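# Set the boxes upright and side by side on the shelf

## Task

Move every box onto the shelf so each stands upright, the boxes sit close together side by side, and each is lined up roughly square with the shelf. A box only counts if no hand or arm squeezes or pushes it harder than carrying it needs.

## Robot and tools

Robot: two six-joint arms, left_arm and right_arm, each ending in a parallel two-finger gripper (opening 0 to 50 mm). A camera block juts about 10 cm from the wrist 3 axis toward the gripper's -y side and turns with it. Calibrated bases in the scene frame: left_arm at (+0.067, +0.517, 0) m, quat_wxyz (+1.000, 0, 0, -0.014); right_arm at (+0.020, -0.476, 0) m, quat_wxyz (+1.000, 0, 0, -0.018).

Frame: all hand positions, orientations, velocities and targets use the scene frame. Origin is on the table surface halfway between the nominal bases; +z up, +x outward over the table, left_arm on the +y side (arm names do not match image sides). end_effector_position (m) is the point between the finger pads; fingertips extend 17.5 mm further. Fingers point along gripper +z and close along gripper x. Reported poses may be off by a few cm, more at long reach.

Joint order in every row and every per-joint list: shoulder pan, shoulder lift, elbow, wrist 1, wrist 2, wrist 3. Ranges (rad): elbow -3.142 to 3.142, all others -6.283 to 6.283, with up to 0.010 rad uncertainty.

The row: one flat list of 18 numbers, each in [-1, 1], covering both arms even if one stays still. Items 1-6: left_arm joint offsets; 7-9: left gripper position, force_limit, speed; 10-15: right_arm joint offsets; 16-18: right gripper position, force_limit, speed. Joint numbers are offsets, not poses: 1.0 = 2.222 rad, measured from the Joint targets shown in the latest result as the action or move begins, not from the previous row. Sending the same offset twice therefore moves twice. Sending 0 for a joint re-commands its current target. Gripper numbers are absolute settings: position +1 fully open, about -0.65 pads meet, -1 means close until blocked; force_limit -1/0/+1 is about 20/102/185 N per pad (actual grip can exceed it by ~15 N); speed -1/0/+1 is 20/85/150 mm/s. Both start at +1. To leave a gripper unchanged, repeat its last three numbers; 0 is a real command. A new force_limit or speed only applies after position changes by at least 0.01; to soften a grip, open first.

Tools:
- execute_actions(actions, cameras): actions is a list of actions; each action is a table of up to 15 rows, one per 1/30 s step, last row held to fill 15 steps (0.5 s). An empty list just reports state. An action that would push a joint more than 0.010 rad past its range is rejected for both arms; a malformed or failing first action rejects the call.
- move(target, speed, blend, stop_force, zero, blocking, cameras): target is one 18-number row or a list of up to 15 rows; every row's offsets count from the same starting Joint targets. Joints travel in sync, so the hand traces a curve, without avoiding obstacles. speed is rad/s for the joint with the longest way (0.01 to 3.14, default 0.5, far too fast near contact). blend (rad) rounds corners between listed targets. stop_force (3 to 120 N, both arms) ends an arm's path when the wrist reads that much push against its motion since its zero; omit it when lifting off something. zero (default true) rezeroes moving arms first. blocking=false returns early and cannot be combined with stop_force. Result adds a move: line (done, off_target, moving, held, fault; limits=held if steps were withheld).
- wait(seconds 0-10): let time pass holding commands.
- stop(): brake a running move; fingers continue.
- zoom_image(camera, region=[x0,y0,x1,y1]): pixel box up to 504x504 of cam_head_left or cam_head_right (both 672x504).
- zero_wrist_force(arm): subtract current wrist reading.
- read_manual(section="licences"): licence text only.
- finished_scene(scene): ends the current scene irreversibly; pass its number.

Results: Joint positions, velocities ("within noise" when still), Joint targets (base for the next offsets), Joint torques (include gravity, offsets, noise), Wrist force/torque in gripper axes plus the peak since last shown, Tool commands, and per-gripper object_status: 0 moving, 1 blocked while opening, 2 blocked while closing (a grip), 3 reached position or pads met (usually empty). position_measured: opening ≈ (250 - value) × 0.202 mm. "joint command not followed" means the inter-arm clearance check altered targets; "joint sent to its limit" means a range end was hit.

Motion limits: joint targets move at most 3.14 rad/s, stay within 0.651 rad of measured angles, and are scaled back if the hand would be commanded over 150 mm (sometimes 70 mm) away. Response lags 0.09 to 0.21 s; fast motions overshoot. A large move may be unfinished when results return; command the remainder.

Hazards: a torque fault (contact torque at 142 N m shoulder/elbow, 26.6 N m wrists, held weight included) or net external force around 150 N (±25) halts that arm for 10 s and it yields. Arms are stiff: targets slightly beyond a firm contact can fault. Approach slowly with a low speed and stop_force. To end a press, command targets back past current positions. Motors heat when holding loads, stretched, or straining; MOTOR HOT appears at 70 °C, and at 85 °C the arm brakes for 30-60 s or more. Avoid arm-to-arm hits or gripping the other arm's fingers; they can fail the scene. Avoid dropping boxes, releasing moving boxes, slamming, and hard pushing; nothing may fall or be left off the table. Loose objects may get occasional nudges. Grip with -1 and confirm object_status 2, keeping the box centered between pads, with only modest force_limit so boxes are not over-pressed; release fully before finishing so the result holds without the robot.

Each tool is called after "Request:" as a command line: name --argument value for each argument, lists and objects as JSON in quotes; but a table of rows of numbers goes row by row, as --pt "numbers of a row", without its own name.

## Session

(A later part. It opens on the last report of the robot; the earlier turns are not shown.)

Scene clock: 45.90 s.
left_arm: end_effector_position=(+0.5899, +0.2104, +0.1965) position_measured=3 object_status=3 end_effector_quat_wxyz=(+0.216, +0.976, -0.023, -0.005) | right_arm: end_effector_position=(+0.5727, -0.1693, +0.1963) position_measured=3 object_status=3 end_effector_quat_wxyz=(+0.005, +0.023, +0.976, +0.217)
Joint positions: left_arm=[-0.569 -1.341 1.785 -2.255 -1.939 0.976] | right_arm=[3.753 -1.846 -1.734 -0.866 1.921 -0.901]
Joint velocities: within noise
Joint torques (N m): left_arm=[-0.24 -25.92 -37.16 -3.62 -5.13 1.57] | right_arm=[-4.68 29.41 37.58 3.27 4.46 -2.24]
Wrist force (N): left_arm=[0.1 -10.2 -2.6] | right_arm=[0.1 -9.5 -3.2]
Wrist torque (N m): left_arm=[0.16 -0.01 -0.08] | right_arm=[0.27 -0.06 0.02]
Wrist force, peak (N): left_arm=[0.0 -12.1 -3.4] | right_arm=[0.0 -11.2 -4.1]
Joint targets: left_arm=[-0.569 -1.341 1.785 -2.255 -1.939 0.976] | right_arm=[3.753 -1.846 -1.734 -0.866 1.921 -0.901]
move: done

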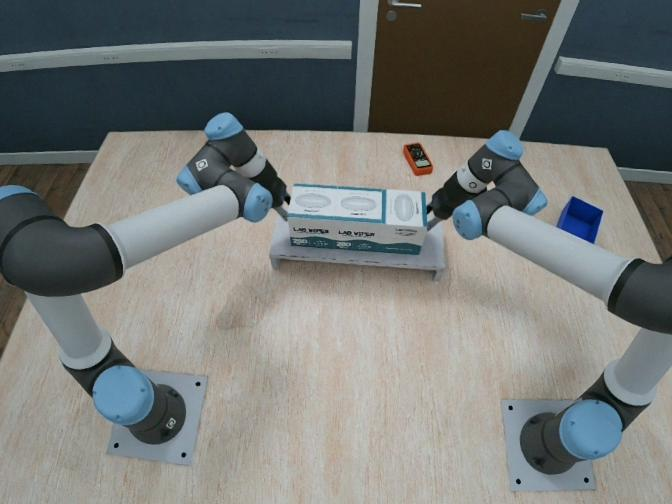

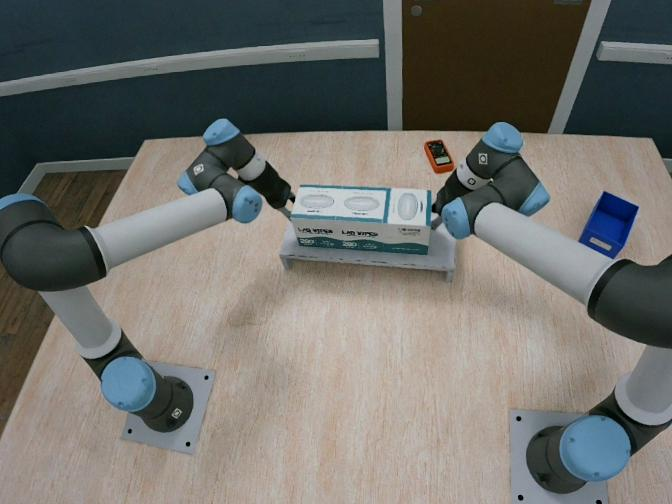

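Request:
move --pt "0 0.007296 0.009867 -0.017162 0 0 1 1 1 0 -0.007123 -0.009658 0.016782 0 0 1 1 1" --pt "0 0.015182 0.019156 -0.034338 0 0 1 1 1 0 -0.014811 -0.018734 0.033544 0 0 1 1 1" --speed 0.025 --stop_force 3

Scene clock: 50.00 s.
left_arm: end_effector_position=(+0.5900, +0.2103, +0.1770) position_measured=3 object_status=3 end_effector_quat_wxyz=(+0.217, +0.976, -0.023, -0.005) | right_arm: end_effector_position=(+0.5728, -0.1692, +0.1765) position_measured=3 object_status=3 end_effector_quat_wxyz=(+0.005, +0.023, +0.976, +0.217)
Joint positions: left_arm=[-0.569 -1.319 1.813 -2.305 -1.939 0.976] | right_arm=[3.753 -1.867 -1.762 -0.817 1.921 -0.901]
Joint velocities: within noise
Joint torques (N m): left_arm=[-0.08 -48.49 -34.91 -3.57 -4.04 1.54] | right_arm=[-3.22 53.3 33.53 3.06 3.97 -2.13]
Wrist force (N): left_arm=[-0.5 -9.5 -5.7] | right_arm=[0.4 -8.8 -5.9]
Wrist torque (N m): left_arm=[0.09 0.02 -0.07] | right_arm=[0.20 -0.01 0.02]
Wrist force, peak (N): left_arm=[0.2 -10.7 -2.8] | right_arm=[0.4 -8.3 -7.1]
Joint targets: left_arm=[-0.569 -1.319 1.813 -2.305 -1.939 0.976] | right_arm=[3.753 -1.867 -1.762 -0.817 1.921 -0.901]
move: contact (left_arm, right_arm); path passed 1 of 2 targets; left_arm: the wrist 1 is farthest, 0.027 rad from its target; right_arm: the wrist 1 is farthest, 0.026 rad from its target

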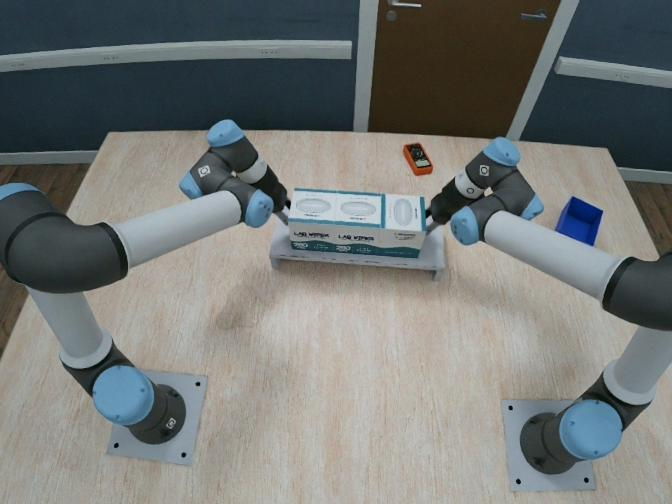

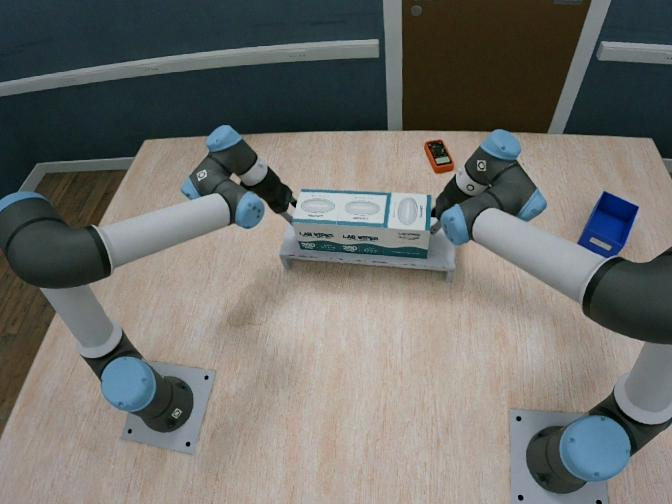

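Request:
zoom_image --camera "cam_head_left" --region '[250, 170, 460, 290]'

Request:
zoom_image --camera "cam_head_right" --region '[260, 170, 470, 290]'

Scaled by 2.400.

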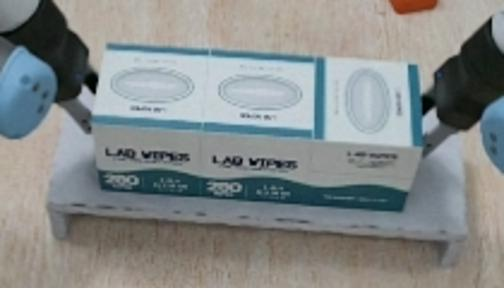

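Scaled by 2.400.

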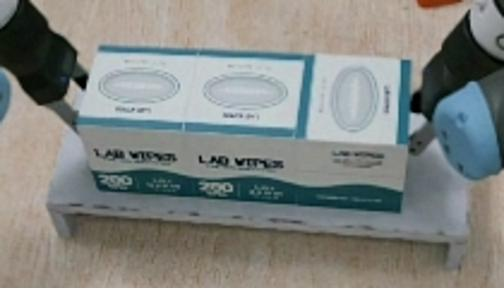

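Request:
move --pt "0.004292 -0.001962 0.002073 0.001530 -0.000979 0.004490 1 1 1 -0.003973 0.002353 -0.002758 -0.001023 0.001013 -0.004099 1 1 1" --pt "0.021462 -0.009812 0.010367 0.007648 -0.004894 0.022448 1 1 1 -0.019865 0.011765 -0.013792 -0.005117 0.005063 -0.020495 1 1 1" --speed '[0.01, 0.05]'

Scene clock: 53.23 s.
left_arm: end_effector_position=(+0.5913, +0.2402, +0.1770) position_measured=3 object_status=3 end_effector_quat_wxyz=(+0.216, +0.976, -0.023, -0.005) | right_arm: end_effector_position=(+0.5714, -0.1991, +0.1766) position_measured=3 object_status=3 end_effector_quat_wxyz=(+0.005, +0.023, +0.976, +0.217)
Joint positions: left_arm=[-0.522 -1.341 1.836 -2.288 -1.95 1.025] | right_arm=[3.709 -1.841 -1.793 -0.828 1.933 -0.946]
Joint velocities: within noise
Joint torques (N m): left_arm=[5.63 -48.22 -11.28 -2.19 -2.86 1.35] | right_arm=[-10.9 52.79 13.7 1.27 2.39 -2.51]
Wrist force (N): left_arm=[0.0 0.6 -0.1] | right_arm=[-0.1 0.8 -1.0]
Wrist torque (N m): left_arm=[0.11 0.04 -0.11] | right_arm=[0.15 0.01 0.02]
Wrist force, peak (N): left_arm=[-0.5 -9.6 -5.5] | right_arm=[0.5 -9.0 -6.0]
Joint targets: left_arm=[-0.521 -1.341 1.836 -2.288 -1.950 1.026] | right_arm=[3.709 -1.841 -1.793 -0.828 1.933 -0.946]
move: done

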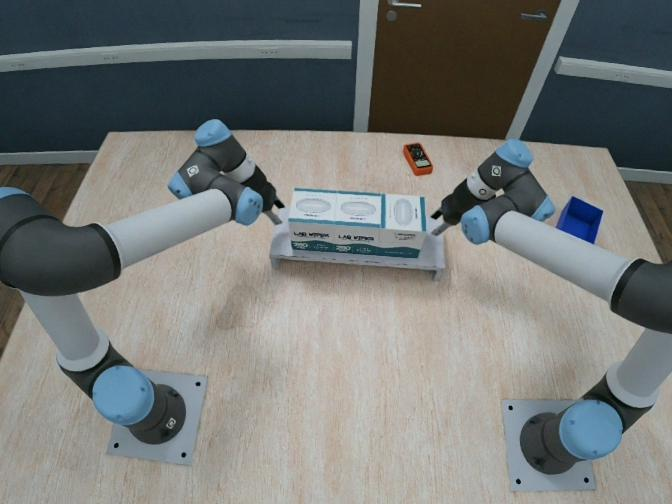

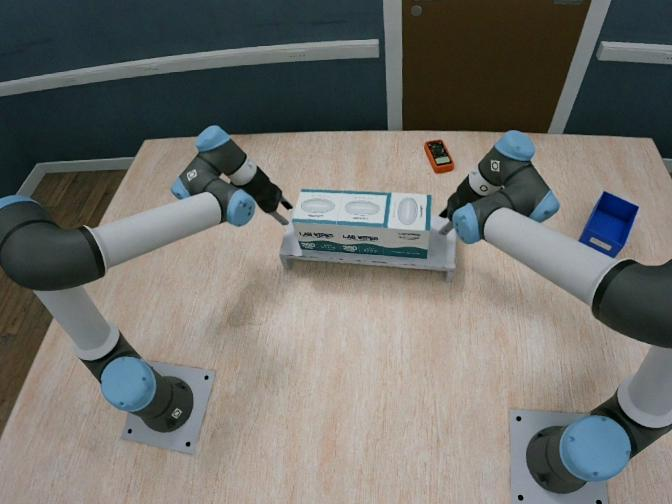

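Request:
zoom_image --camera "cam_head_left" --region '[250, 170, 460, 290]'

Request:
zoom_image --camera "cam_head_right" --region '[260, 170, 470, 290]'

Scaled by 2.400.

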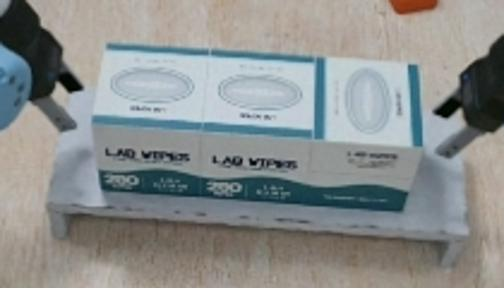

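Scaled by 2.400.

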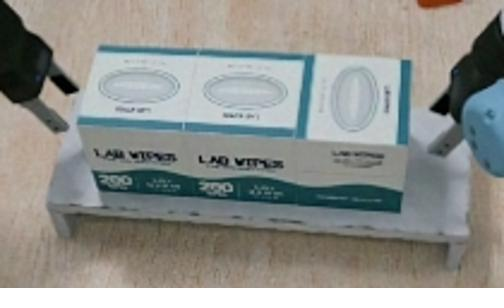

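Request:
finished_scene --scene 1

The scene is finished: the task was done.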